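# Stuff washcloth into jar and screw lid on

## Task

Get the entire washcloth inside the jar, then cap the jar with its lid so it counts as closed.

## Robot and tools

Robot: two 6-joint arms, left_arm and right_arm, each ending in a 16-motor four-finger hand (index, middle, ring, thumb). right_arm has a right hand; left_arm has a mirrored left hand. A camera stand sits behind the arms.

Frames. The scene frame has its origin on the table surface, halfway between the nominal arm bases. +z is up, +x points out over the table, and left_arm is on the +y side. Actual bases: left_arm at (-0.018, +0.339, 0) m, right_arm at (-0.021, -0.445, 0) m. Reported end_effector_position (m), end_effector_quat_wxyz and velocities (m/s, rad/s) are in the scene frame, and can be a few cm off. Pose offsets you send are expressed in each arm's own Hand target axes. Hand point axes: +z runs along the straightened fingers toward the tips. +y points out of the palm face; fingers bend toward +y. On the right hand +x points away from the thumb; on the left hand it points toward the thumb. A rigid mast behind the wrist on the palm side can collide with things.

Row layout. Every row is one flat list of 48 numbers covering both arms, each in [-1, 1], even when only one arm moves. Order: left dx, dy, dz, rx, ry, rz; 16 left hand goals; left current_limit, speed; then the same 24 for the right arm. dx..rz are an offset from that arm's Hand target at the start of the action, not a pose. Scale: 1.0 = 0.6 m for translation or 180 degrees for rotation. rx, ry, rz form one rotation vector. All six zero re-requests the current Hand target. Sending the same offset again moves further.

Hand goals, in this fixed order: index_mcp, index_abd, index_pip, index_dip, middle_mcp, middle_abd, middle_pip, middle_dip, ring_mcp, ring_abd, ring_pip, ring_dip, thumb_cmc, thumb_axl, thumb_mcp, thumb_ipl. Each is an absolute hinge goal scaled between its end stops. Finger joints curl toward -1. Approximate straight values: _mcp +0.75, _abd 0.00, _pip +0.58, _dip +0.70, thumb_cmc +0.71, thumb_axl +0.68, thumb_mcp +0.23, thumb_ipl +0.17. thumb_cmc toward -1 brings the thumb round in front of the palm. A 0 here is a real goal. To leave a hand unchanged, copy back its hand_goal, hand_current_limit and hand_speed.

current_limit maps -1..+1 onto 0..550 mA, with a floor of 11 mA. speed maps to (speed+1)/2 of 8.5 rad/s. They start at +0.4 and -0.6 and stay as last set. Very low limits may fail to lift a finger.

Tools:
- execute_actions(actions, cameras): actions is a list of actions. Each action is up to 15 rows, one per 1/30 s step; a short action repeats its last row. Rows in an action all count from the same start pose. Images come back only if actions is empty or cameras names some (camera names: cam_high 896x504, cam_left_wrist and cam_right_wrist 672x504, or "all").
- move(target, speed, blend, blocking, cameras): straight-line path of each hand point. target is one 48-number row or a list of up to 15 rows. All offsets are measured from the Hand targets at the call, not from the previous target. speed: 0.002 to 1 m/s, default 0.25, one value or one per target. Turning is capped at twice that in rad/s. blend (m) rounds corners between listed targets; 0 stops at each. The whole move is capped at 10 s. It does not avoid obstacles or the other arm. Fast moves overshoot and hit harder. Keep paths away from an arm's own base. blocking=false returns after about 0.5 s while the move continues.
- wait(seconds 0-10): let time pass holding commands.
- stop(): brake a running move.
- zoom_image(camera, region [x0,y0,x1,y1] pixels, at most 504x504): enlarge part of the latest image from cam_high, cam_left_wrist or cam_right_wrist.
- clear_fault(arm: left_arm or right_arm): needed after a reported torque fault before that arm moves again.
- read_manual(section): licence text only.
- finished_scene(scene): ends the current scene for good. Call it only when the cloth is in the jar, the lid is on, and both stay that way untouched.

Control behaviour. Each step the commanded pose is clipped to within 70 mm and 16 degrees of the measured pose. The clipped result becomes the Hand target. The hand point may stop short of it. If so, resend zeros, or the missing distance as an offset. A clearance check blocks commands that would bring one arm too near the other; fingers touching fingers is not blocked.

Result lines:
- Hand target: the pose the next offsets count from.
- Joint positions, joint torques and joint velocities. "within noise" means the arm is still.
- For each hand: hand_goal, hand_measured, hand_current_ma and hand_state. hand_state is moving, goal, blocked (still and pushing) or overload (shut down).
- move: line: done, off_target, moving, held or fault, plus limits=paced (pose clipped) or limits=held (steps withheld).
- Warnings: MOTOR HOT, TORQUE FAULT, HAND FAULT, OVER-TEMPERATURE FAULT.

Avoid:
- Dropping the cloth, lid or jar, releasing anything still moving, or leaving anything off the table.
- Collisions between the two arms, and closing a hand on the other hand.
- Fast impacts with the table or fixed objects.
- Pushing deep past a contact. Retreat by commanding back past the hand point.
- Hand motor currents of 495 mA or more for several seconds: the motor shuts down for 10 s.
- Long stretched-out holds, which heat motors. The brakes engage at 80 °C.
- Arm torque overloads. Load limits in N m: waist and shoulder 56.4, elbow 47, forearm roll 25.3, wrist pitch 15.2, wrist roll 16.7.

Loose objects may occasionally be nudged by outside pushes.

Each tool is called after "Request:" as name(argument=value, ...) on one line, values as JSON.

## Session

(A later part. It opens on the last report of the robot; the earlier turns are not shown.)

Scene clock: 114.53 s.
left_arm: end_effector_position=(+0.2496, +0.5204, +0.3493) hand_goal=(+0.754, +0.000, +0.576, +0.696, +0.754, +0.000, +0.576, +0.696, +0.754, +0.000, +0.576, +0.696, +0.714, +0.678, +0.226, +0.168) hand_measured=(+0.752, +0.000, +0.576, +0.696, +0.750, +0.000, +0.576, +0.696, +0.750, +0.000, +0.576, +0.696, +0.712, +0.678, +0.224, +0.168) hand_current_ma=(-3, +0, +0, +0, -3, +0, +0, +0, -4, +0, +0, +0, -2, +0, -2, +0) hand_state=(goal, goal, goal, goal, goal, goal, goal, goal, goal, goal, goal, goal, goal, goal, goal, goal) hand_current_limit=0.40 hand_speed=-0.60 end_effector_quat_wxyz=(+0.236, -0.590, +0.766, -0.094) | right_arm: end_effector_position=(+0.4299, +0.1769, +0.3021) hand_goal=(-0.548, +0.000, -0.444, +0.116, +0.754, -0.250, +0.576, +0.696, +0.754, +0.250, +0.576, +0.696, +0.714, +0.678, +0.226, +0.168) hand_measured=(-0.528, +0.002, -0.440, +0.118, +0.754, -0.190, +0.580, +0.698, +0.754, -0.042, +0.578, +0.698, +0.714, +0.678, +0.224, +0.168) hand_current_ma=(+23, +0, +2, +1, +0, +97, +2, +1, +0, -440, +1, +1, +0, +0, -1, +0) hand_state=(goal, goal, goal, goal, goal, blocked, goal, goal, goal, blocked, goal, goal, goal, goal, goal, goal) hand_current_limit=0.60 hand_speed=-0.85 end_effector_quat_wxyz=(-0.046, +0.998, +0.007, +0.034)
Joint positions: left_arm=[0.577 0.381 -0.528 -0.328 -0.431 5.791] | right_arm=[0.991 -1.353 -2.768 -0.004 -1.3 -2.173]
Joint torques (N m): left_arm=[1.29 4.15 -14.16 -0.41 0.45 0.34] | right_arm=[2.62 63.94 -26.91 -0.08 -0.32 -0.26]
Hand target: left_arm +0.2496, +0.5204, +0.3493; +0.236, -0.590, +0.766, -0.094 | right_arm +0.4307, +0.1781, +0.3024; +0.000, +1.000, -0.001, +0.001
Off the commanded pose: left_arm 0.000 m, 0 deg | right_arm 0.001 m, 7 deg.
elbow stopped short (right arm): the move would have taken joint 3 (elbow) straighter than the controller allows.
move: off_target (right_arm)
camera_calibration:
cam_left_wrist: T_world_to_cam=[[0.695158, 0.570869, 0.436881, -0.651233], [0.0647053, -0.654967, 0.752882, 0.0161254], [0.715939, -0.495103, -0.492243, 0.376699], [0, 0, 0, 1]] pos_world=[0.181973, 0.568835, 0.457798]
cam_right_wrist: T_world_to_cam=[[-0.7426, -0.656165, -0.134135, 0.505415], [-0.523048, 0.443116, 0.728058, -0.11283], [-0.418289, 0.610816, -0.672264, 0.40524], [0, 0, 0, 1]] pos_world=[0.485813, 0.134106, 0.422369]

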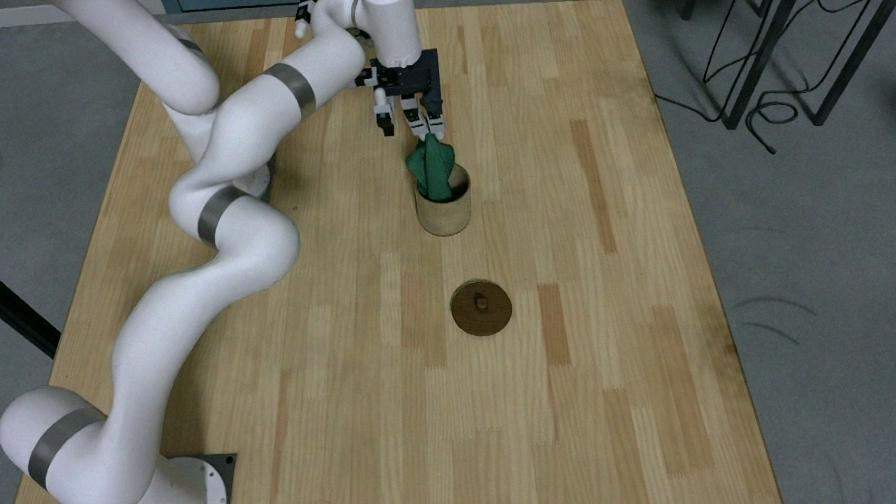

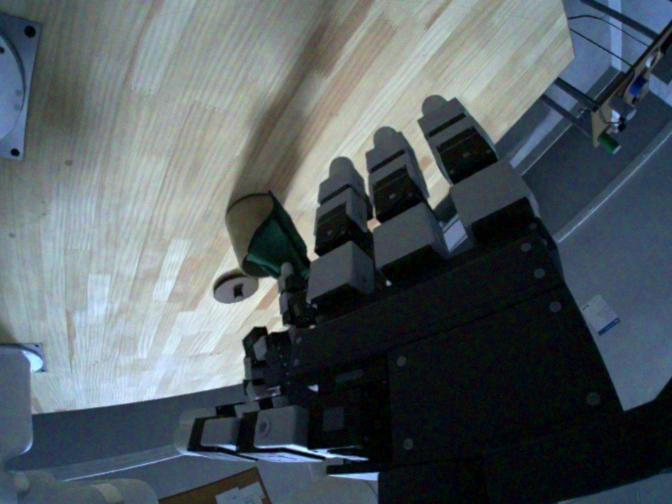

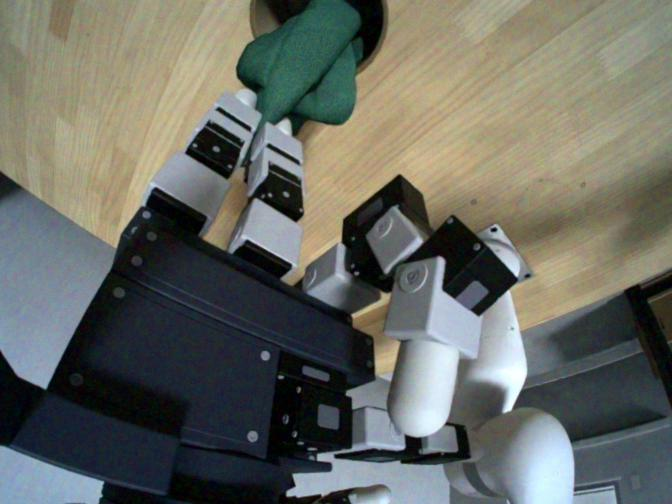

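Request:
zoom_image(camera="cam_left_wrist", region=[200, 160, 350, 310])

Request:
zoom_image(camera="cam_right_wrist", region=[180, 0, 420, 190])

Request:
zoom_image(camera="cam_high", region=[370, 100, 510, 240])

Scaled by 3.360 from the camera's 672x504 image, which has a finer 960x720 frame.

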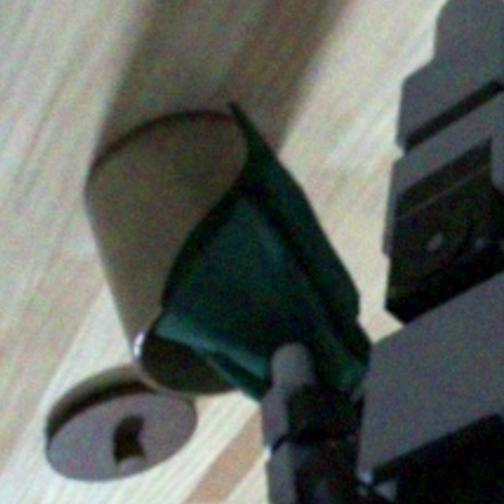

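Scaled by 2.100 from the camera's 672x504 image, which has a finer 960x720 frame.

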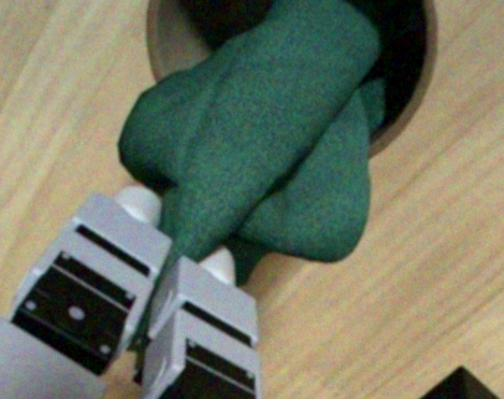

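Scaled by 3.600.

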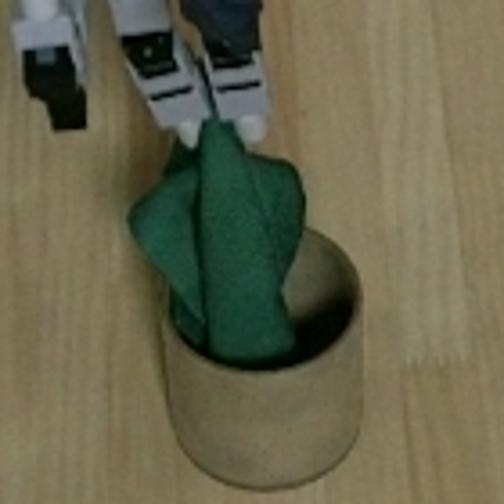

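Request:
move(target=[0,0,0,0,0,0,0.754,0,0.576,0.696,0.754,0,0.576,0.696,0.754,0,0.576,0.696,0.714,0.678,0.226,0.168,0.4,-0.6, 0.017,0.033,-0.13,0,0,0,-0.548,0,-0.445,0.116,0.754,-0.3,0.576,0.696,0.754,0.25,0.576,0.696,0.714,0.678,0.226,0.168,0.6,-0.85], speed=0.08, cameras=["cam_right_wrist","cam_high","cam_left_wrist"])

Request:
zoom_image(camera="cam_left_wrist", region=[200, 160, 350, 310])

Request:
zoom_image(camera="cam_high", region=[370, 60, 530, 240])

Scene clock: 117.57 s.
left_arm: end_effector_position=(+0.2496, +0.5204, +0.3493) hand_goal=(+0.754, +0.000, +0.576, +0.696, +0.754, +0.000, +0.576, +0.696, +0.754, +0.000, +0.576, +0.696, +0.714, +0.678, +0.226, +0.168) hand_measured=(+0.752, +0.000, +0.576, +0.696, +0.750, +0.000, +0.576, +0.696, +0.750, +0.000, +0.576, +0.696, +0.712, +0.678, +0.224, +0.168) hand_current_ma=(-3, +0, +0, +0, -3, +0, +0, +0, -4, +0, +0, +0, -2, +0, -2, +0) hand_state=(goal, goal, goal, goal, goal, goal, goal, goal, goal, goal, goal, goal, goal, goal, goal, goal) hand_current_limit=0.40 hand_speed=-0.60 end_effector_quat_wxyz=(+0.236, -0.590, +0.766, -0.094) | right_arm: end_effector_position=(+0.4400, +0.1572, +0.3799) hand_goal=(-0.548, +0.000, -0.444, +0.116, +0.754, -0.300, +0.576, +0.696, +0.754, +0.250, +0.576, +0.696, +0.714, +0.678, +0.226, +0.168) hand_measured=(-0.528, +0.002, -0.440, +0.118, +0.754, -0.190, +0.580, +0.698, +0.754, -0.042, +0.578, +0.698, +0.714, +0.678, +0.224, +0.168) hand_current_ma=(+23, +0, +2, +1, +0, +244, +2, +1, +0, -440, +1, +1, +0, +0, -1, +0) hand_state=(goal, goal, goal, goal, goal, blocked, goal, goal, goal, blocked, goal, goal, goal, goal, goal, goal) hand_current_limit=0.60 hand_speed=-0.85 end_effector_quat_wxyz=(-0.061, +0.997, +0.011, +0.048)
Joint positions: left_arm=[0.577 0.381 -0.528 -0.328 -0.431 5.791] | right_arm=[0.97 -1.256 -2.768 -0.007 -1.358 -2.202]
Joint torques (N m): left_arm=[2.91 5.43 -15.23 -0.48 0.23 0.17] | right_arm=[-1.41 62.98 -26.11 -0.15 -0.32 -0.19]
Hand target: left_arm +0.2496, +0.5204, +0.3493; +0.236, -0.590, +0.766, -0.094 | right_arm +0.4408, +0.1583, +0.3804; +0.000, +1.000, -0.001, +0.001
Off the commanded pose: left_arm 0.000 m, 0 deg | right_arm 0.002 m, 9 deg.
elbow stopped short (right arm): the move would have taken joint 3 (elbow) straighter than the controller allows.
move: off_target (right_arm)
camera_calibration:
cam_left_wrist: T_world_to_cam=[[0.695158, 0.570869, 0.436881, -0.651233], [0.0647053, -0.654967, 0.752882, 0.0161254], [0.715939, -0.495103, -0.492243, 0.376699], [0, 0, 0, 1]] pos_world=[0.181973, 0.568835, 0.457798]
cam_right_wrist: T_world_to_cam=[[-0.733236, -0.657232, -0.174388, 0.521691], [-0.546992, 0.417758, 0.72545, -0.140005], [-0.403937, 0.627315, -0.665816, 0.462494], [0, 0, 0, 1]] pos_world=[0.49276, 0.11123, 0.500479]

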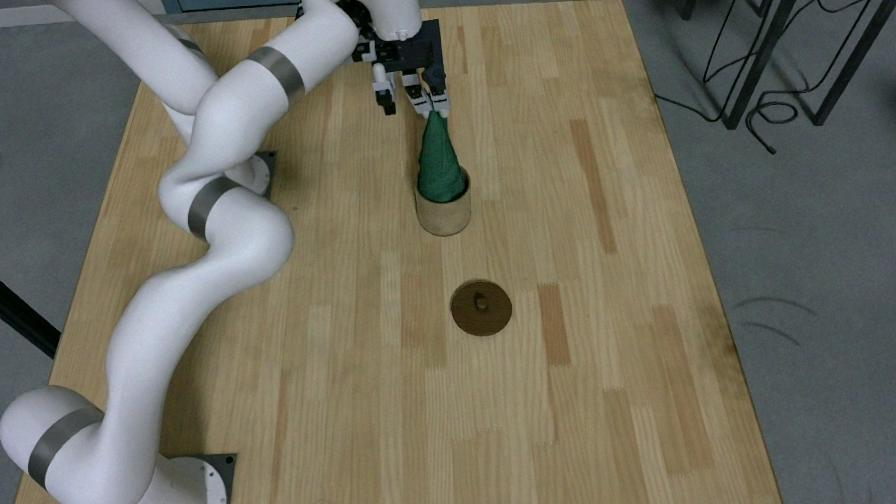

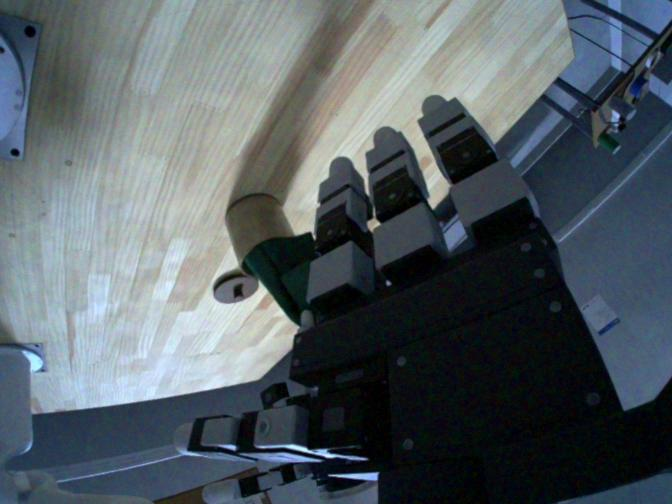

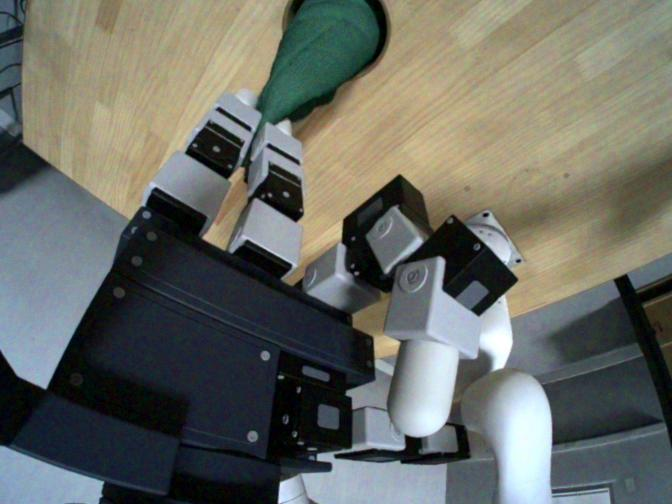

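Scaled by 3.360 from the camera's 672x504 image, which has a finer 960x720 frame.

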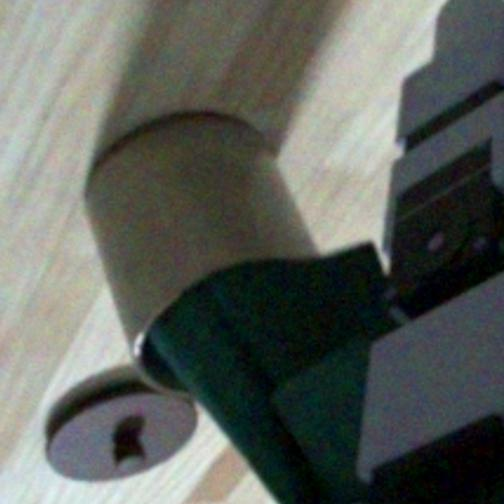

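Scaled by 2.800.

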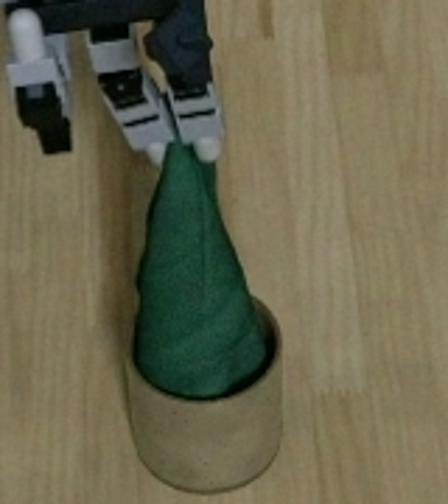

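Request:
move(target=[0,0,0,0,0,0,0.754,0,0.576,0.696,0.754,0,0.576,0.696,0.754,0,0.576,0.696,0.714,0.678,0.226,0.168,0.4,-0.6, 0.038,0.092,-0.033,0,0,0,-0.548,0,-0.445,0.116,0.754,-0.3,0.576,0.696,0.754,0.25,0.576,0.696,0.714,0.678,0.226,0.168,0.6,-0.85], speed=0.08, cameras=["cam_right_wrist","cam_high","cam_left_wrist"])

Request:
zoom_image(camera="cam_left_wrist", region=[200, 160, 350, 310])

Request:
zoom_image(camera="cam_high", region=[370, 60, 530, 240])

Scene clock: 120.40 s.
left_arm: end_effector_position=(+0.2496, +0.5204, +0.3493) hand_goal=(+0.754, +0.000, +0.576, +0.696, +0.754, +0.000, +0.576, +0.696, +0.754, +0.000, +0.576, +0.696, +0.714, +0.678, +0.226, +0.168) hand_measured=(+0.752, +0.000, +0.576, +0.696, +0.750, +0.000, +0.576, +0.696, +0.750, +0.000, +0.576, +0.696, +0.712, +0.678, +0.224, +0.168) hand_current_ma=(-3, +0, +0, +0, -3, +0, +0, +0, -4, +0, +0, +0, -2, +0, -2, +0) hand_state=(goal, goal, goal, goal, goal, goal, goal, goal, goal, goal, goal, goal, goal, goal, goal, goal) hand_current_limit=0.40 hand_speed=-0.60 end_effector_quat_wxyz=(+0.236, -0.590, +0.766, -0.094) | right_arm: end_effector_position=(+0.4627, +0.1021, +0.3999) hand_goal=(-0.548, +0.000, -0.444, +0.116, +0.754, -0.300, +0.576, +0.696, +0.754, +0.250, +0.576, +0.696, +0.714, +0.678, +0.226, +0.168) hand_measured=(-0.528, +0.002, -0.440, +0.118, +0.754, -0.190, +0.580, +0.698, +0.754, -0.042, +0.578, +0.698, +0.714, +0.678, +0.224, +0.168) hand_current_ma=(+23, +0, +2, +1, +0, +244, +2, +1, +0, -440, +1, +1, +0, +0, -1, +0) hand_state=(goal, goal, goal, goal, goal, blocked, goal, goal, goal, blocked, goal, goal, goal, goal, goal, goal) hand_current_limit=0.60 hand_speed=-0.85 end_effector_quat_wxyz=(-0.015, +1.000, +0.003, +0.014)
Joint positions: left_arm=[0.577 0.381 -0.528 -0.328 -0.431 5.791] | right_arm=[0.905 -1.239 -2.768 -0.004 -1.487 -2.251]
Joint torques (N m): left_arm=[1.56 3.17 -14.78 -0.37 0.35 0.18] | right_arm=[-1.55 62.22 -27.89 -0.18 -0.32 -0.17]
Hand target: left_arm +0.2496, +0.5204, +0.3493; +0.236, -0.590, +0.766, -0.094 | right_arm +0.4635, +0.1031, +0.4003; +0.000, +1.000, -0.001, +0.001
Off the commanded pose: left_arm 0.000 m, 0 deg | right_arm 0.001 m, 2 deg.
elbow stopped short (right arm): the move would have taken joint 3 (elbow) straighter than the controller allows.
move: done
camera_calibration:
cam_left_wrist: T_world_to_cam=[[0.695158, 0.570869, 0.436881, -0.651233], [0.0647053, -0.654967, 0.752882, 0.0161254], [0.715939, -0.495103, -0.492243, 0.376699], [0, 0, 0, 1]] pos_world=[0.181973, 0.568835, 0.457798]
cam_right_wrist: T_world_to_cam=[[-0.752183, -0.655804, -0.064357, 0.470301], [-0.491114, 0.492799, 0.718301, -0.149711], [-0.43935, 0.571901, -0.692749, 0.552255], [0, 0, 0, 1]] pos_world=[0.52286, 0.0663676, 0.520379]

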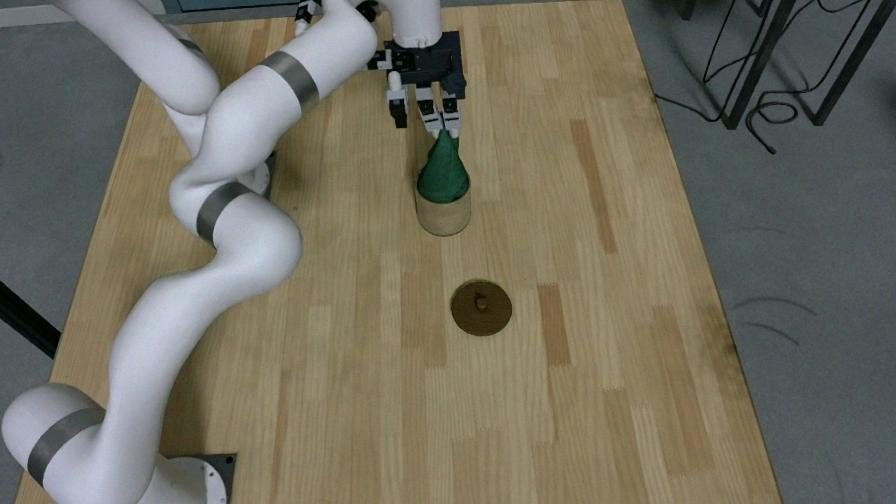

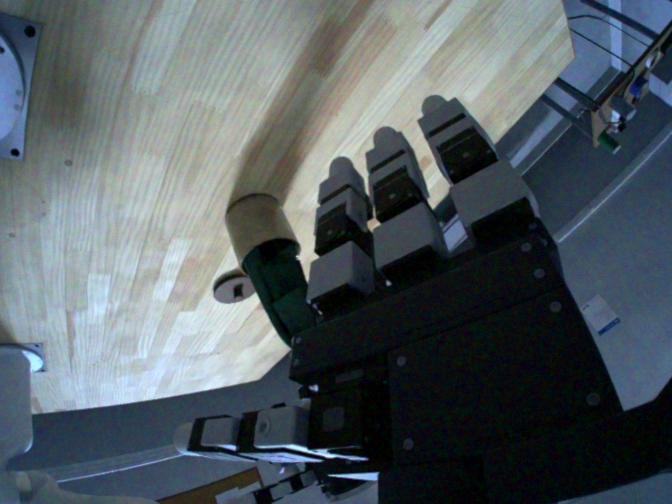

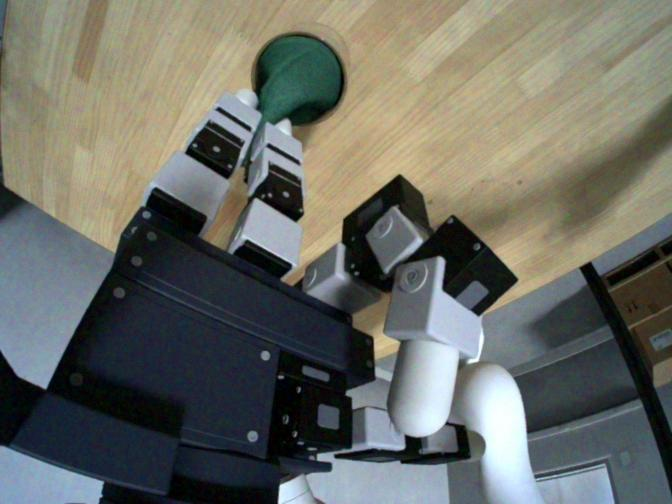

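Scaled by 3.360 from the camera's 672x504 image, which has a finer 960x720 frame.

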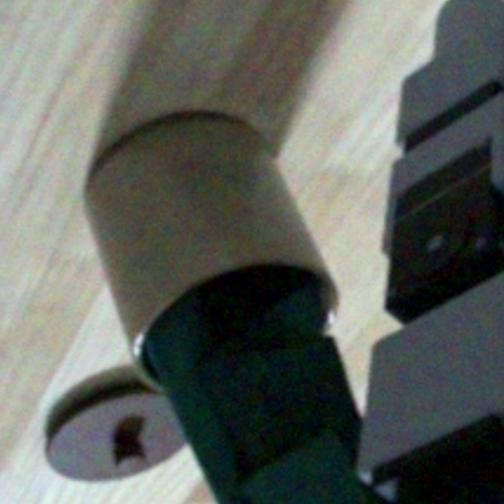

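Scaled by 2.800.

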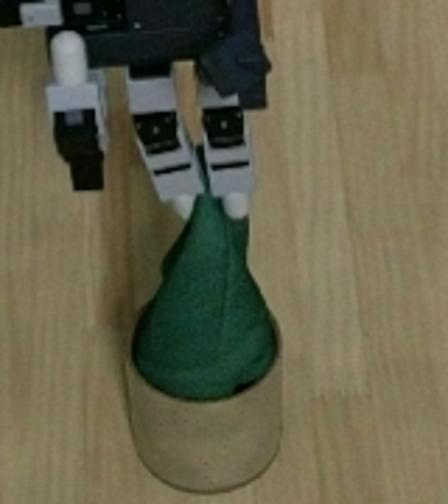

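Request:
move(target=[0,0,0,0,0,0,0.754,0,0.576,0.696,0.754,0,0.576,0.696,0.754,0,0.576,0.696,0.714,0.678,0.226,0.168,0.4,-0.6, -0.01,-0.008,0.2,0,0,0,-0.548,0,-0.445,0.116,0.754,-0.3,0.576,0.696,0.754,0.25,0.576,0.696,0.714,0.678,0.226,0.168,0.6,-0.85], speed=0.08, cameras=["cam_right_wrist","cam_high","cam_left_wrist"])

Request:
zoom_image(camera="cam_left_wrist", region=[200, 160, 350, 310])

Request:
zoom_image(camera="cam_right_wrist", region=[180, 0, 420, 190])

Scene clock: 123.57 s.
left_arm: end_effector_position=(+0.2496, +0.5204, +0.3493) hand_goal=(+0.754, +0.000, +0.576, +0.696, +0.754, +0.000, +0.576, +0.696, +0.754, +0.000, +0.576, +0.696, +0.714, +0.678, +0.226, +0.168) hand_measured=(+0.752, +0.000, +0.576, +0.696, +0.750, +0.000, +0.576, +0.696, +0.750, +0.000, +0.576, +0.696, +0.712, +0.678, +0.224, +0.168) hand_current_ma=(-3, +0, +0, +0, -3, +0, +0, +0, -4, +0, +0, +0, -2, +0, -2, +0) hand_state=(goal, goal, goal, goal, goal, goal, goal, goal, goal, goal, goal, goal, goal, goal, goal, goal) hand_current_limit=0.40 hand_speed=-0.60 end_effector_quat_wxyz=(+0.236, -0.590, +0.766, -0.094) | right_arm: end_effector_position=(+0.4577, +0.1078, +0.2803) hand_goal=(-0.548, +0.000, -0.444, +0.116, +0.754, -0.300, +0.576, +0.696, +0.754, +0.250, +0.576, +0.696, +0.714, +0.678, +0.226, +0.168) hand_measured=(-0.528, +0.002, -0.440, +0.118, +0.754, -0.190, +0.580, +0.698, +0.754, -0.042, +0.578, +0.698, +0.714, +0.678, +0.224, +0.168) hand_current_ma=(+23, +0, +2, +1, +0, +244, +2, +1, +0, -440, +1, +0, +0, +0, -1, +0) hand_state=(goal, goal, goal, goal, goal, blocked, goal, goal, goal, blocked, goal, goal, goal, goal, goal, goal) hand_current_limit=0.60 hand_speed=-0.85 end_effector_quat_wxyz=(+0.000, +1.000, -0.001, +0.001)
Joint positions: left_arm=[0.577 0.381 -0.528 -0.328 -0.431 5.791] | right_arm=[0.913 -1.176 -2.377 -0.002 -1.201 -2.235]
Joint torques (N m): left_arm=[0.66 3.94 -14.17 0.08 0.32 0.12] | right_arm=[1.45 58 -27.46 0.92 0.16 0.15]
Hand target: left_arm +0.2496, +0.5204, +0.3493; +0.236, -0.590, +0.766, -0.094 | right_arm +0.4576, +0.1078, +0.2803; +0.000, +1.000, -0.001, +0.001
Off the commanded pose: left_arm 0.000 m, 0 deg | right_arm 0.000 m, 0 deg.
move: done
camera_calibration:
cam_left_wrist: T_world_to_cam=[[0.695158, 0.570869, 0.436881, -0.651233], [0.0647053, -0.654967, 0.752882, 0.0161254], [0.715939, -0.495103, -0.492243, 0.376699], [0, 0, 0, 1]] pos_world=[0.181973, 0.568835, 0.457798]
cam_right_wrist: T_world_to_cam=[[-0.758266, -0.651511, -0.0237762, 0.453464], [-0.467742, 0.518256, 0.71598, -0.0819094], [-0.454147, 0.554025, -0.697715, 0.474049], [0, 0, 0, 1]] pos_world=[0.520822, 0.0752522, 0.400178]

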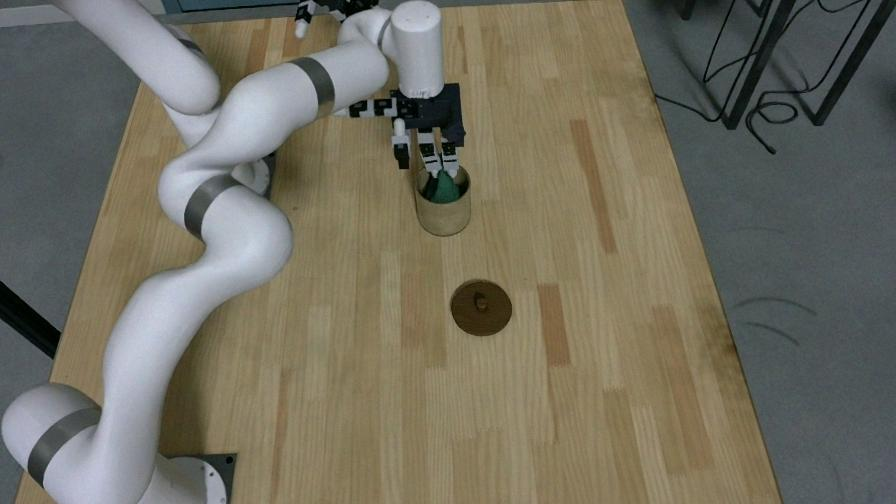

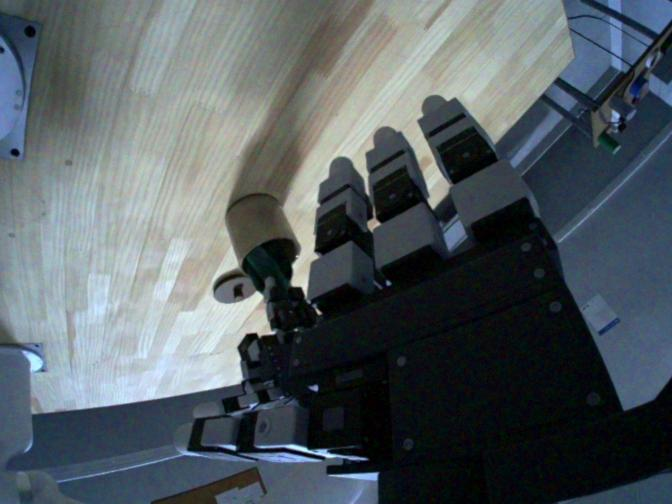

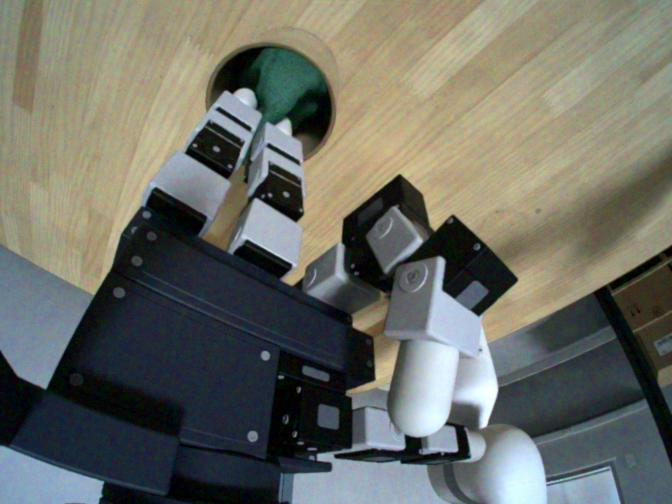

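Scaled by 3.360 from the camera's 672x504 image, which has a finer 960x720 frame.

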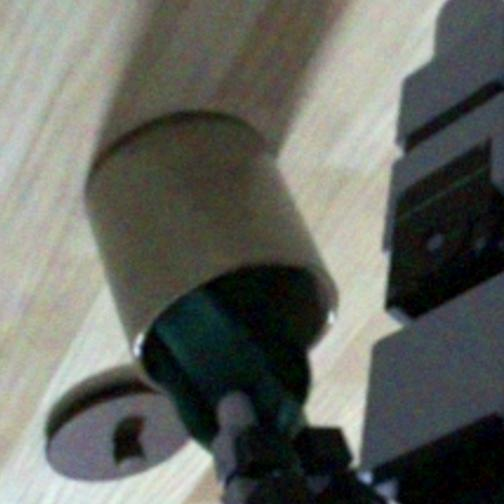

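Scaled by 2.100 from the camera's 672x504 image, which has a finer 960x720 frame.

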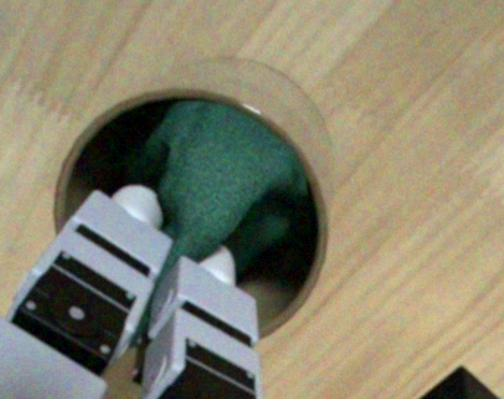

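Request:
move(target=[[0,0,0,0,0,0,0.754,0,0.576,0.696,0.754,0,0.576,0.696,0.754,0,0.576,0.696,0.714,0.678,0.226,0.168,0.4,-0.6, -0.003,-0.008,0.17,0,0,0,-0.548,0,-0.445,0.116,0.754,-0.3,0.576,0.696,0.754,0.25,0.576,0.696,0.714,0.678,0.226,0.168,0.6,-0.85],[0,0,0,0,0,0,0.754,0,0.576,0.696,0.754,0,0.576,0.696,0.754,0,0.576,0.696,0.714,0.678,0.226,0.168,0.4,-0.6, 0.003,-0.008,0.17,0,0,0,-0.548,0,-0.445,0.116,0.754,0.12,0.576,0.696,0.754,-0.12,0.576,0.696,0.714,0.678,0.226,0.168,0.4,-0.85]], speed=[0.08, 0.05], cameras=["cam_right_wrist","cam_high","cam_left_wrist"])

Request:
zoom_image(camera="cam_left_wrist", region=[200, 160, 350, 310])

Request:
zoom_image(camera="cam_right_wrist", region=[130, 30, 370, 270])

Scene clock: 128.10 s.
left_arm: end_effector_position=(+0.2496, +0.5204, +0.3493) hand_goal=(+0.754, +0.000, +0.576, +0.696, +0.754, +0.000, +0.576, +0.696, +0.754, +0.000, +0.576, +0.696, +0.714, +0.678, +0.226, +0.168) hand_measured=(+0.752, +0.000, +0.576, +0.696, +0.750, +0.000, +0.576, +0.696, +0.750, +0.000, +0.576, +0.696, +0.712, +0.678, +0.224, +0.168) hand_current_ma=(-3, +0, +0, +0, -3, +0, +0, +0, -4, +0, +0, +0, -2, +0, -2, +0) hand_state=(goal, goal, goal, goal, goal, goal, goal, goal, goal, goal, goal, goal, goal, goal, goal, goal) hand_current_limit=0.40 hand_speed=-0.60 end_effector_quat_wxyz=(+0.236, -0.590, +0.766, -0.094) | right_arm: end_effector_position=(+0.4596, +0.1126, +0.1783) hand_goal=(-0.548, +0.000, -0.444, +0.116, +0.754, +0.120, +0.576, +0.696, +0.754, -0.120, +0.576, +0.696, +0.714, +0.678, +0.226, +0.168) hand_measured=(-0.528, +0.002, -0.440, +0.118, +0.776, +0.014, +0.586, +0.696, +0.766, -0.096, +0.582, +0.696, +0.714, +0.678, +0.224, +0.168) hand_current_ma=(+23, +0, +2, +1, +27, -230, +7, +0, +10, +25, +4, +0, +0, +0, -1, +0) hand_state=(goal, goal, goal, goal, blocked, blocked, goal, goal, goal, blocked, goal, goal, goal, goal, goal, goal) hand_current_limit=0.40 hand_speed=-0.85 end_effector_quat_wxyz=(+0.000, +1.000, -0.001, +0.001)
Joint positions: left_arm=[0.577 0.381 -0.528 -0.328 -0.431 5.791] | right_arm=[0.915 -1.268 -2.317 -0.002 -1.049 -2.233]
Joint torques (N m): left_arm=[2.24 3.34 -14.56 0.01 0.29 0.1] | right_arm=[-0.28 55.64 -23.24 0.92 -0.84 -0.08]
Hand target: left_arm +0.2496, +0.5204, +0.3493; +0.236, -0.590, +0.766, -0.094 | right_arm +0.4596, +0.1126, +0.1783; +0.000, +1.000, -0.001, +0.001
Off the commanded pose: left_arm 0.000 m, 0 deg | right_arm 0.000 m, 0 deg.
move: done
camera_calibration:
cam_left_wrist: T_world_to_cam=[[0.695158, 0.570869, 0.436881, -0.651233], [0.0647053, -0.654967, 0.752882, 0.0161254], [0.715939, -0.495103, -0.492243, 0.376699], [0, 0, 0, 1]] pos_world=[0.181973, 0.568835, 0.457798]
cam_right_wrist: T_world_to_cam=[[-0.758332, -0.651438, -0.0236754, 0.455681], [-0.467635, 0.518348, 0.715984, -0.0104961], [-0.454147, 0.554025, -0.697715, 0.401131], [0, 0, 0, 1]] pos_world=[0.522822, 0.0800521, 0.298178]

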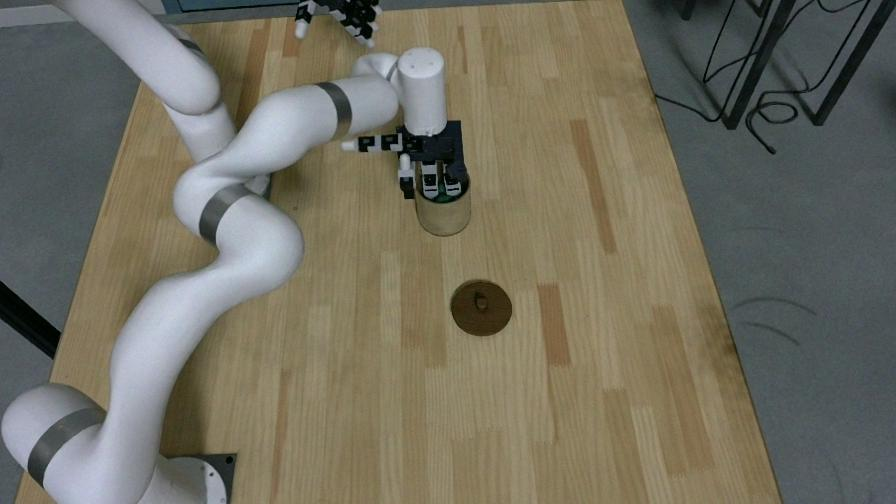

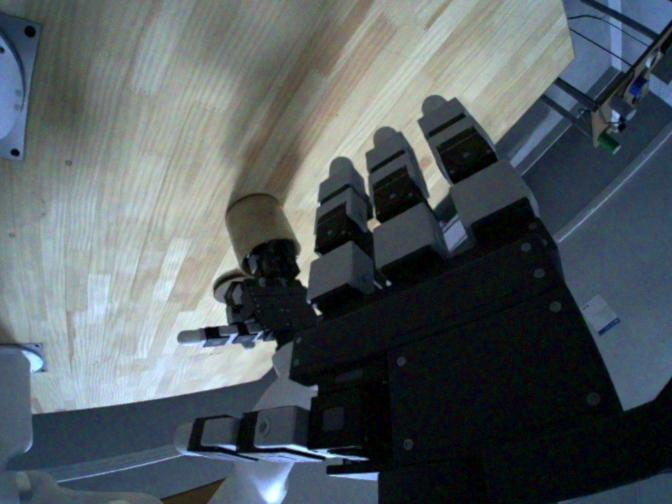

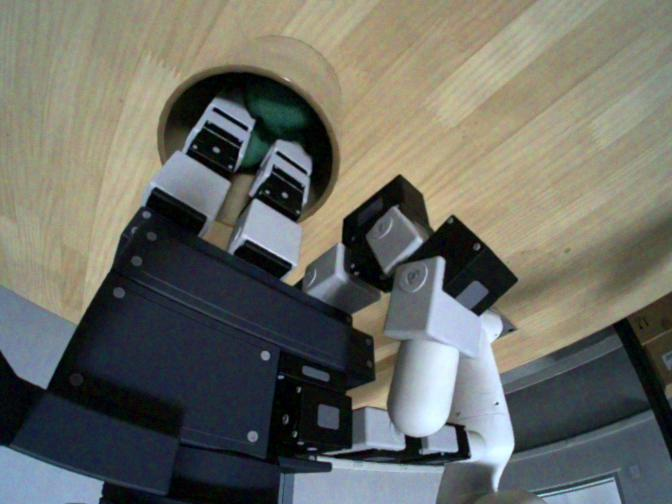

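Scaled by 3.360 from the camera's 672x504 image, which has a finer 960x720 frame.

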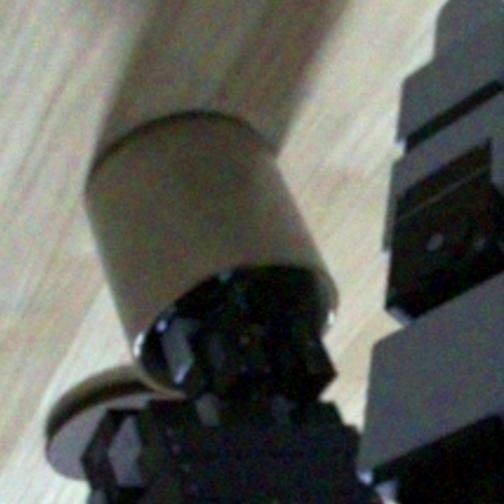

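Scaled by 2.100 from the camera's 672x504 image, which has a finer 960x720 frame.

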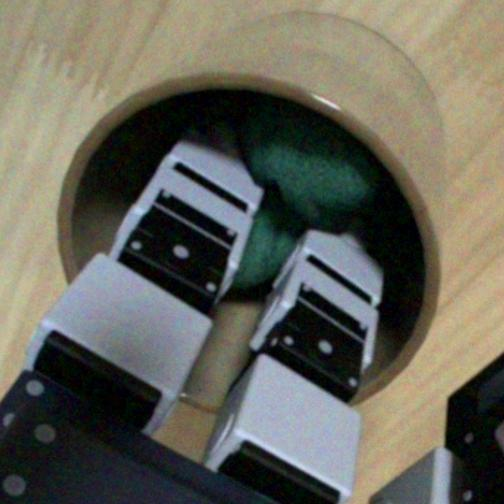

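Request:
move(target=[[0,0,0,0,0,0,0.754,0,0.576,0.696,0.754,0,0.576,0.696,0.754,0,0.576,0.696,0.714,0.678,0.226,0.168,0.4,-0.6, 0,0,-0.05,0,0,0,-0.548,0,-0.445,0.116,0.754,0.03,0.576,0.696,0.754,-0.1,0.576,0.696,0.714,0.678,0.226,0.168,0.4,-0.85],[0,0,0,0,0,0,0.754,0,0.576,0.696,0.754,0,0.576,0.696,0.754,0,0.576,0.696,0.714,0.678,0.226,0.168,0.4,-0.6, 0,0.03,-0.2,0,0,0,-0.548,0,-0.445,0.116,0.754,0.03,0.576,0.696,0.754,-0.1,0.576,0.696,0.714,0.678,0.226,0.168,0.4,-0.85]], speed=[0.05, 0.1], cameras=["cam_right_wrist","cam_high","cam_left_wrist"])

Request:
zoom_image(camera="cam_right_wrist", region=[130, 0, 370, 220])

Request:
zoom_image(camera="cam_high", region=[370, 100, 530, 350])

Scene clock: 131.27 s.
left_arm: end_effector_position=(+0.2496, +0.5204, +0.3493) hand_goal=(+0.754, +0.000, +0.576, +0.696, +0.754, +0.000, +0.576, +0.696, +0.754, +0.000, +0.576, +0.696, +0.714, +0.678, +0.226, +0.168) hand_measured=(+0.752, +0.000, +0.576, +0.696, +0.750, +0.000, +0.576, +0.696, +0.750, +0.000, +0.576, +0.696, +0.712, +0.678, +0.224, +0.168) hand_current_ma=(-3, +0, +0, +0, -3, +0, +0, +0, -4, +0, +0, +0, -2, +0, -2, +0) hand_state=(goal, goal, goal, goal, goal, goal, goal, goal, goal, goal, goal, goal, goal, goal, goal, goal) hand_current_limit=0.40 hand_speed=-0.60 end_effector_quat_wxyz=(+0.236, -0.590, +0.766, -0.094) | right_arm: end_effector_position=(+0.4594, +0.0946, +0.2983) hand_goal=(-0.548, +0.000, -0.444, +0.116, +0.754, +0.030, +0.576, +0.696, +0.754, -0.100, +0.576, +0.696, +0.714, +0.678, +0.226, +0.168) hand_measured=(-0.528, +0.002, -0.440, +0.118, +0.756, +0.026, +0.578, +0.696, +0.754, -0.098, +0.578, +0.696, +0.714, +0.678, +0.224, +0.168) hand_current_ma=(+23, +0, +2, +1, +0, -1, +1, +0, +0, +0, +1, +0, +0, +0, -1, +0) hand_state=(goal, goal, goal, goal, goal, goal, goal, goal, goal, goal, goal, goal, goal, goal, goal, goal) hand_current_limit=0.40 hand_speed=-0.85 end_effector_quat_wxyz=(+0.000, +1.000, -0.001, +0.001)
Joint positions: left_arm=[0.577 0.381 -0.528 -0.328 -0.431 5.791] | right_arm=[0.901 -1.119 -2.315 -0.002 -1.196 -2.247]
Joint torques (N m): left_arm=[2.19 5.28 -14.2 -0.21 0.47 0.44] | right_arm=[-0.19 61.49 -30.32 0.78 -0.48 -0.19]
Hand target: left_arm +0.2496, +0.5204, +0.3493; +0.236, -0.590, +0.766, -0.094 | right_arm +0.4594, +0.0946, +0.2983; +0.000, +1.000, -0.001, +0.001
Off the commanded pose: left_arm 0.000 m, 0 deg | right_arm 0.000 m, 0 deg.
move: done
camera_calibration:
cam_left_wrist: T_world_to_cam=[[0.695158, 0.570869, 0.436881, -0.651233], [0.0647053, -0.654967, 0.752882, 0.0161254], [0.715939, -0.495103, -0.492243, 0.376699], [0, 0, 0, 1]] pos_world=[0.181973, 0.568835, 0.457798]
cam_right_wrist: T_world_to_cam=[[-0.758298, -0.65148, -0.0236224, 0.44667], [-0.467614, 0.518322, 0.716017, -0.0871807], [-0.454227, 0.554, -0.697683, 0.494643], [0, 0, 0, 1]] pos_world=[0.522622, 0.0621522, 0.418078]

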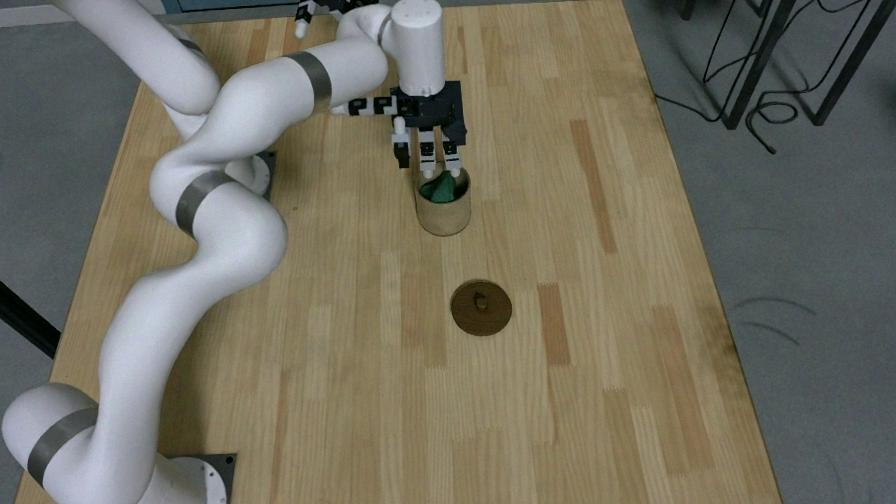

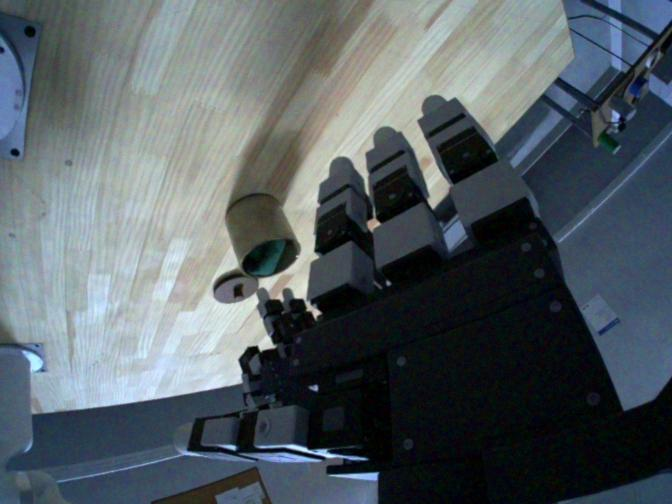

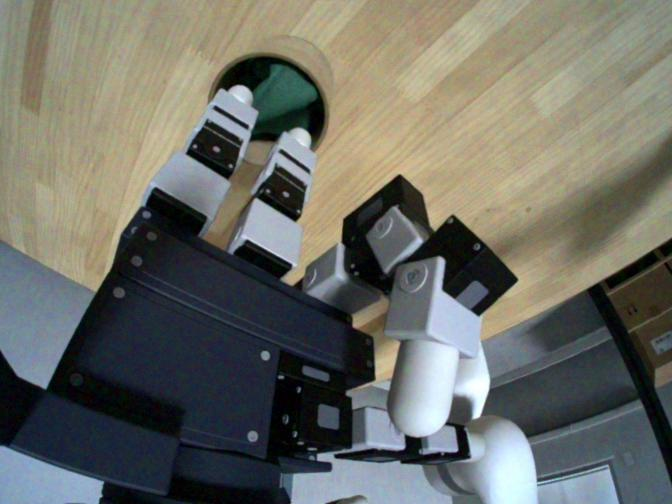

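Scaled by 2.100 from the camera's 672x504 image, which has a finer 960x720 frame.

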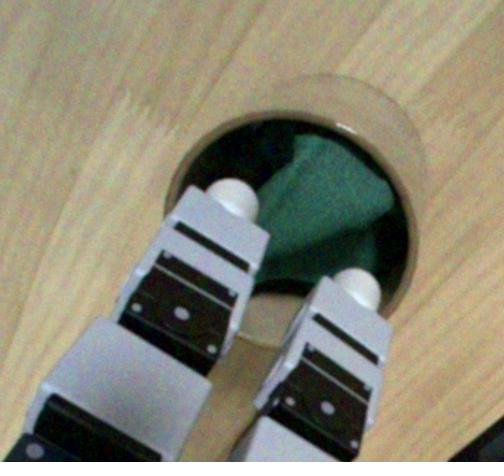

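Scaled by 2.016.

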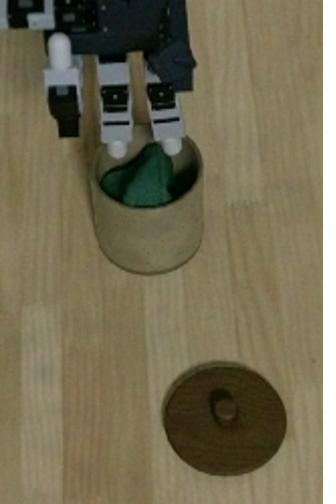

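Request:
move(target=[[0,0,0,0,0,0,0.754,0,0.576,0.696,0.754,0,0.576,0.696,0.754,0,0.576,0.696,0.714,0.678,0.226,0.168,0.4,-0.6, 0.011,-0.064,0,0,0,0,-0.548,0,-0.445,0.116,0.754,0,0.576,0.696,0.754,0,0.576,0.696,0.714,0.678,0.226,0.168,0.4,-0.7],[0,0,0,0,0,0,0.754,0,0.576,0.696,0.754,0,0.576,0.696,0.754,0,0.576,0.696,0.714,0.678,0.226,0.168,0.4,-0.6, 0.011,-0.064,0.2,0,0,0,-0.548,0,-0.445,0.116,0.754,0,0.576,0.696,0.754,0,0.576,0.696,0.714,0.678,0.226,0.168,0.4,-0.7],[0,0,0,0,0,0,0.754,0,0.576,0.696,0.754,0,0.576,0.696,0.754,0,0.576,0.696,0.714,0.678,0.226,0.168,0.4,-0.6, 0.011,-0.064,0.05,0,0,0,-0.548,0,-0.445,0.116,0.754,0,0.576,0.696,0.754,0,0.576,0.696,0.714,0.678,0.226,0.168,0.4,-0.7]], speed=[0.1, 0.08, 0.08], cameras=["cam_right_wrist","cam_high","cam_left_wrist"])

Request:
zoom_image(camera="cam_right_wrist", region=[130, 0, 370, 220])

Request:
zoom_image(camera="cam_high", region=[370, 100, 530, 350])

Scene clock: 138.43 s.
left_arm: end_effector_position=(+0.2496, +0.5204, +0.3493) hand_goal=(+0.754, +0.000, +0.576, +0.696, +0.754, +0.000, +0.576, +0.696, +0.754, +0.000, +0.576, +0.696, +0.714, +0.678, +0.226, +0.168) hand_measured=(+0.752, +0.000, +0.576, +0.696, +0.750, +0.000, +0.576, +0.696, +0.750, +0.000, +0.576, +0.696, +0.712, +0.678, +0.224, +0.168) hand_current_ma=(-3, +0, +0, +0, -3, +0, +0, +0, -4, +0, +0, +0, -2, +0, -2, +0) hand_state=(goal, goal, goal, goal, goal, goal, goal, goal, goal, goal, goal, goal, goal, goal, goal, goal) hand_current_limit=0.40 hand_speed=-0.60 end_effector_quat_wxyz=(+0.236, -0.590, +0.766, -0.094) | right_arm: end_effector_position=(+0.4655, +0.1323, +0.2681) hand_goal=(-0.548, +0.000, -0.444, +0.116, +0.754, +0.000, +0.576, +0.696, +0.754, +0.000, +0.576, +0.696, +0.714, +0.678, +0.226, +0.168) hand_measured=(-0.528, +0.002, -0.440, +0.118, +0.754, +0.002, +0.578, +0.696, +0.754, -0.002, +0.578, +0.696, +0.714, +0.678, +0.224, +0.168) hand_current_ma=(+23, +0, +2, +1, +0, +1, +1, +0, +0, -1, +1, +0, +0, +0, -1, +0) hand_state=(goal, goal, goal, goal, goal, goal, goal, goal, goal, goal, goal, goal, goal, goal, goal, goal) hand_current_limit=0.40 hand_speed=-0.70 end_effector_quat_wxyz=(-0.006, +1.000, +0.001, +0.005)
Joint positions: left_arm=[0.577 0.381 -0.528 -0.328 -0.431 5.791] | right_arm=[0.924 -1.403 -2.768 -0.002 -1.35 -2.227]
Joint torques (N m): left_arm=[1.55 3.82 -15.06 -0.17 0.5 -0.03] | right_arm=[2.4 63.48 -29.6 0.07 -0.46 -0.21]
Hand target: left_arm +0.2496, +0.5204, +0.3493; +0.236, -0.590, +0.766, -0.094 | right_arm +0.4661, +0.1330, +0.2683; +0.000, +1.000, -0.001, +0.001
Off the commanded pose: left_arm 0.000 m, 0 deg | right_arm 0.001 m, 1 deg.
elbow stopped short (right arm): the move would have taken joint 3 (elbow) straighter than the controller allows.
move: done
camera_calibration:
cam_left_wrist: T_world_to_cam=[[0.695158, 0.570869, 0.436881, -0.651233], [0.0647053, -0.654967, 0.752882, 0.0161254], [0.715939, -0.495103, -0.492243, 0.376699], [0, 0, 0, 1]] pos_world=[0.181973, 0.568835, 0.457798]
cam_right_wrist: T_world_to_cam=[[-0.756409, -0.652974, -0.0383439, 0.478356], [-0.475607, 0.508808, 0.717574, -0.0776206], [-0.449048, 0.561016, -0.695426, 0.451664], [0, 0, 0, 1]] pos_world=[0.527734, 0.0984574, 0.38814]

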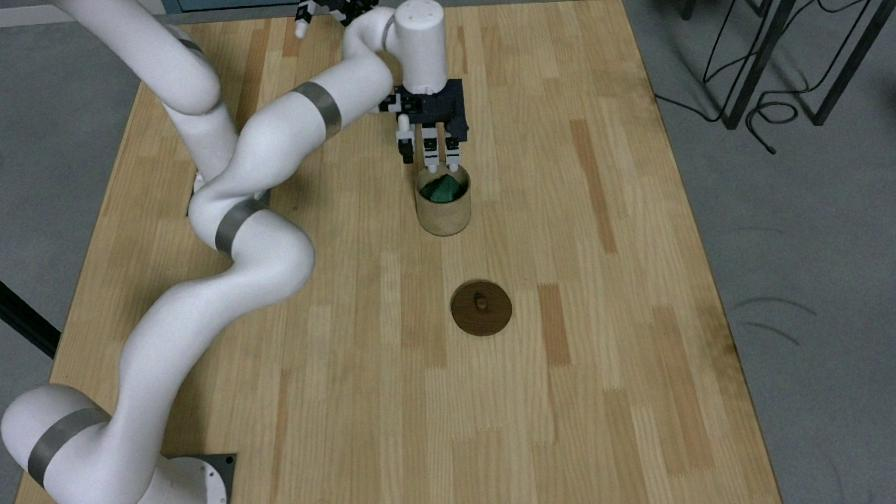

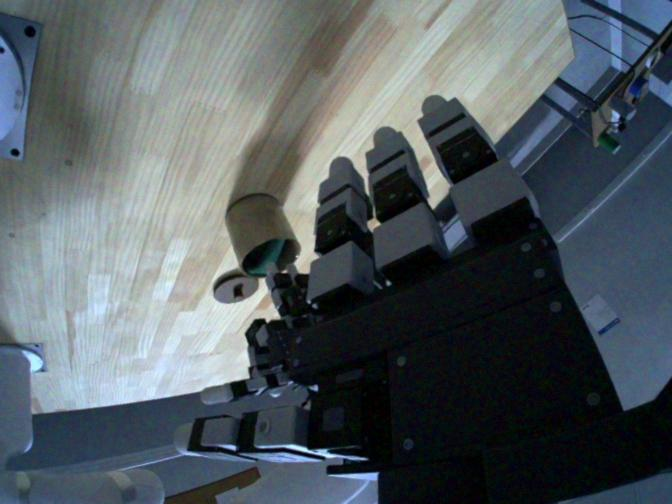

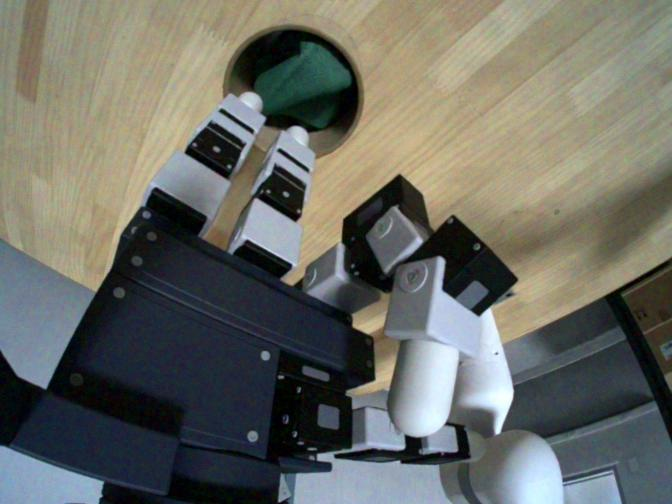

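Scaled by 2.100 from the camera's 672x504 image, which has a finer 960x720 frame.

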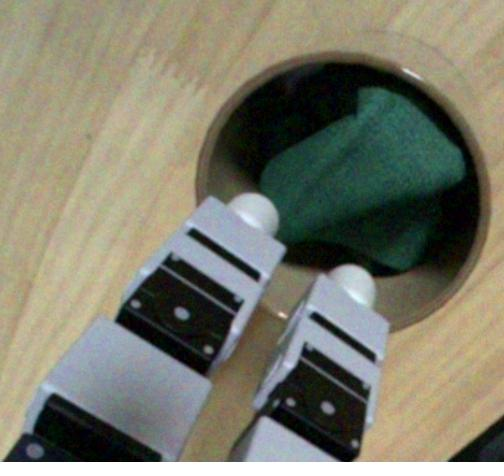

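Scaled by 2.016.

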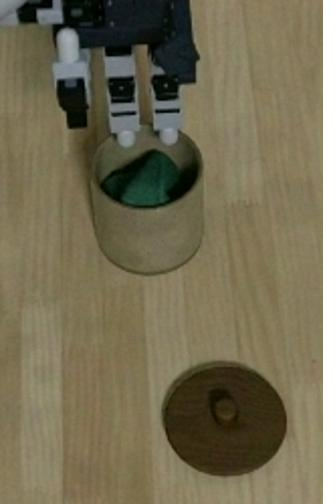

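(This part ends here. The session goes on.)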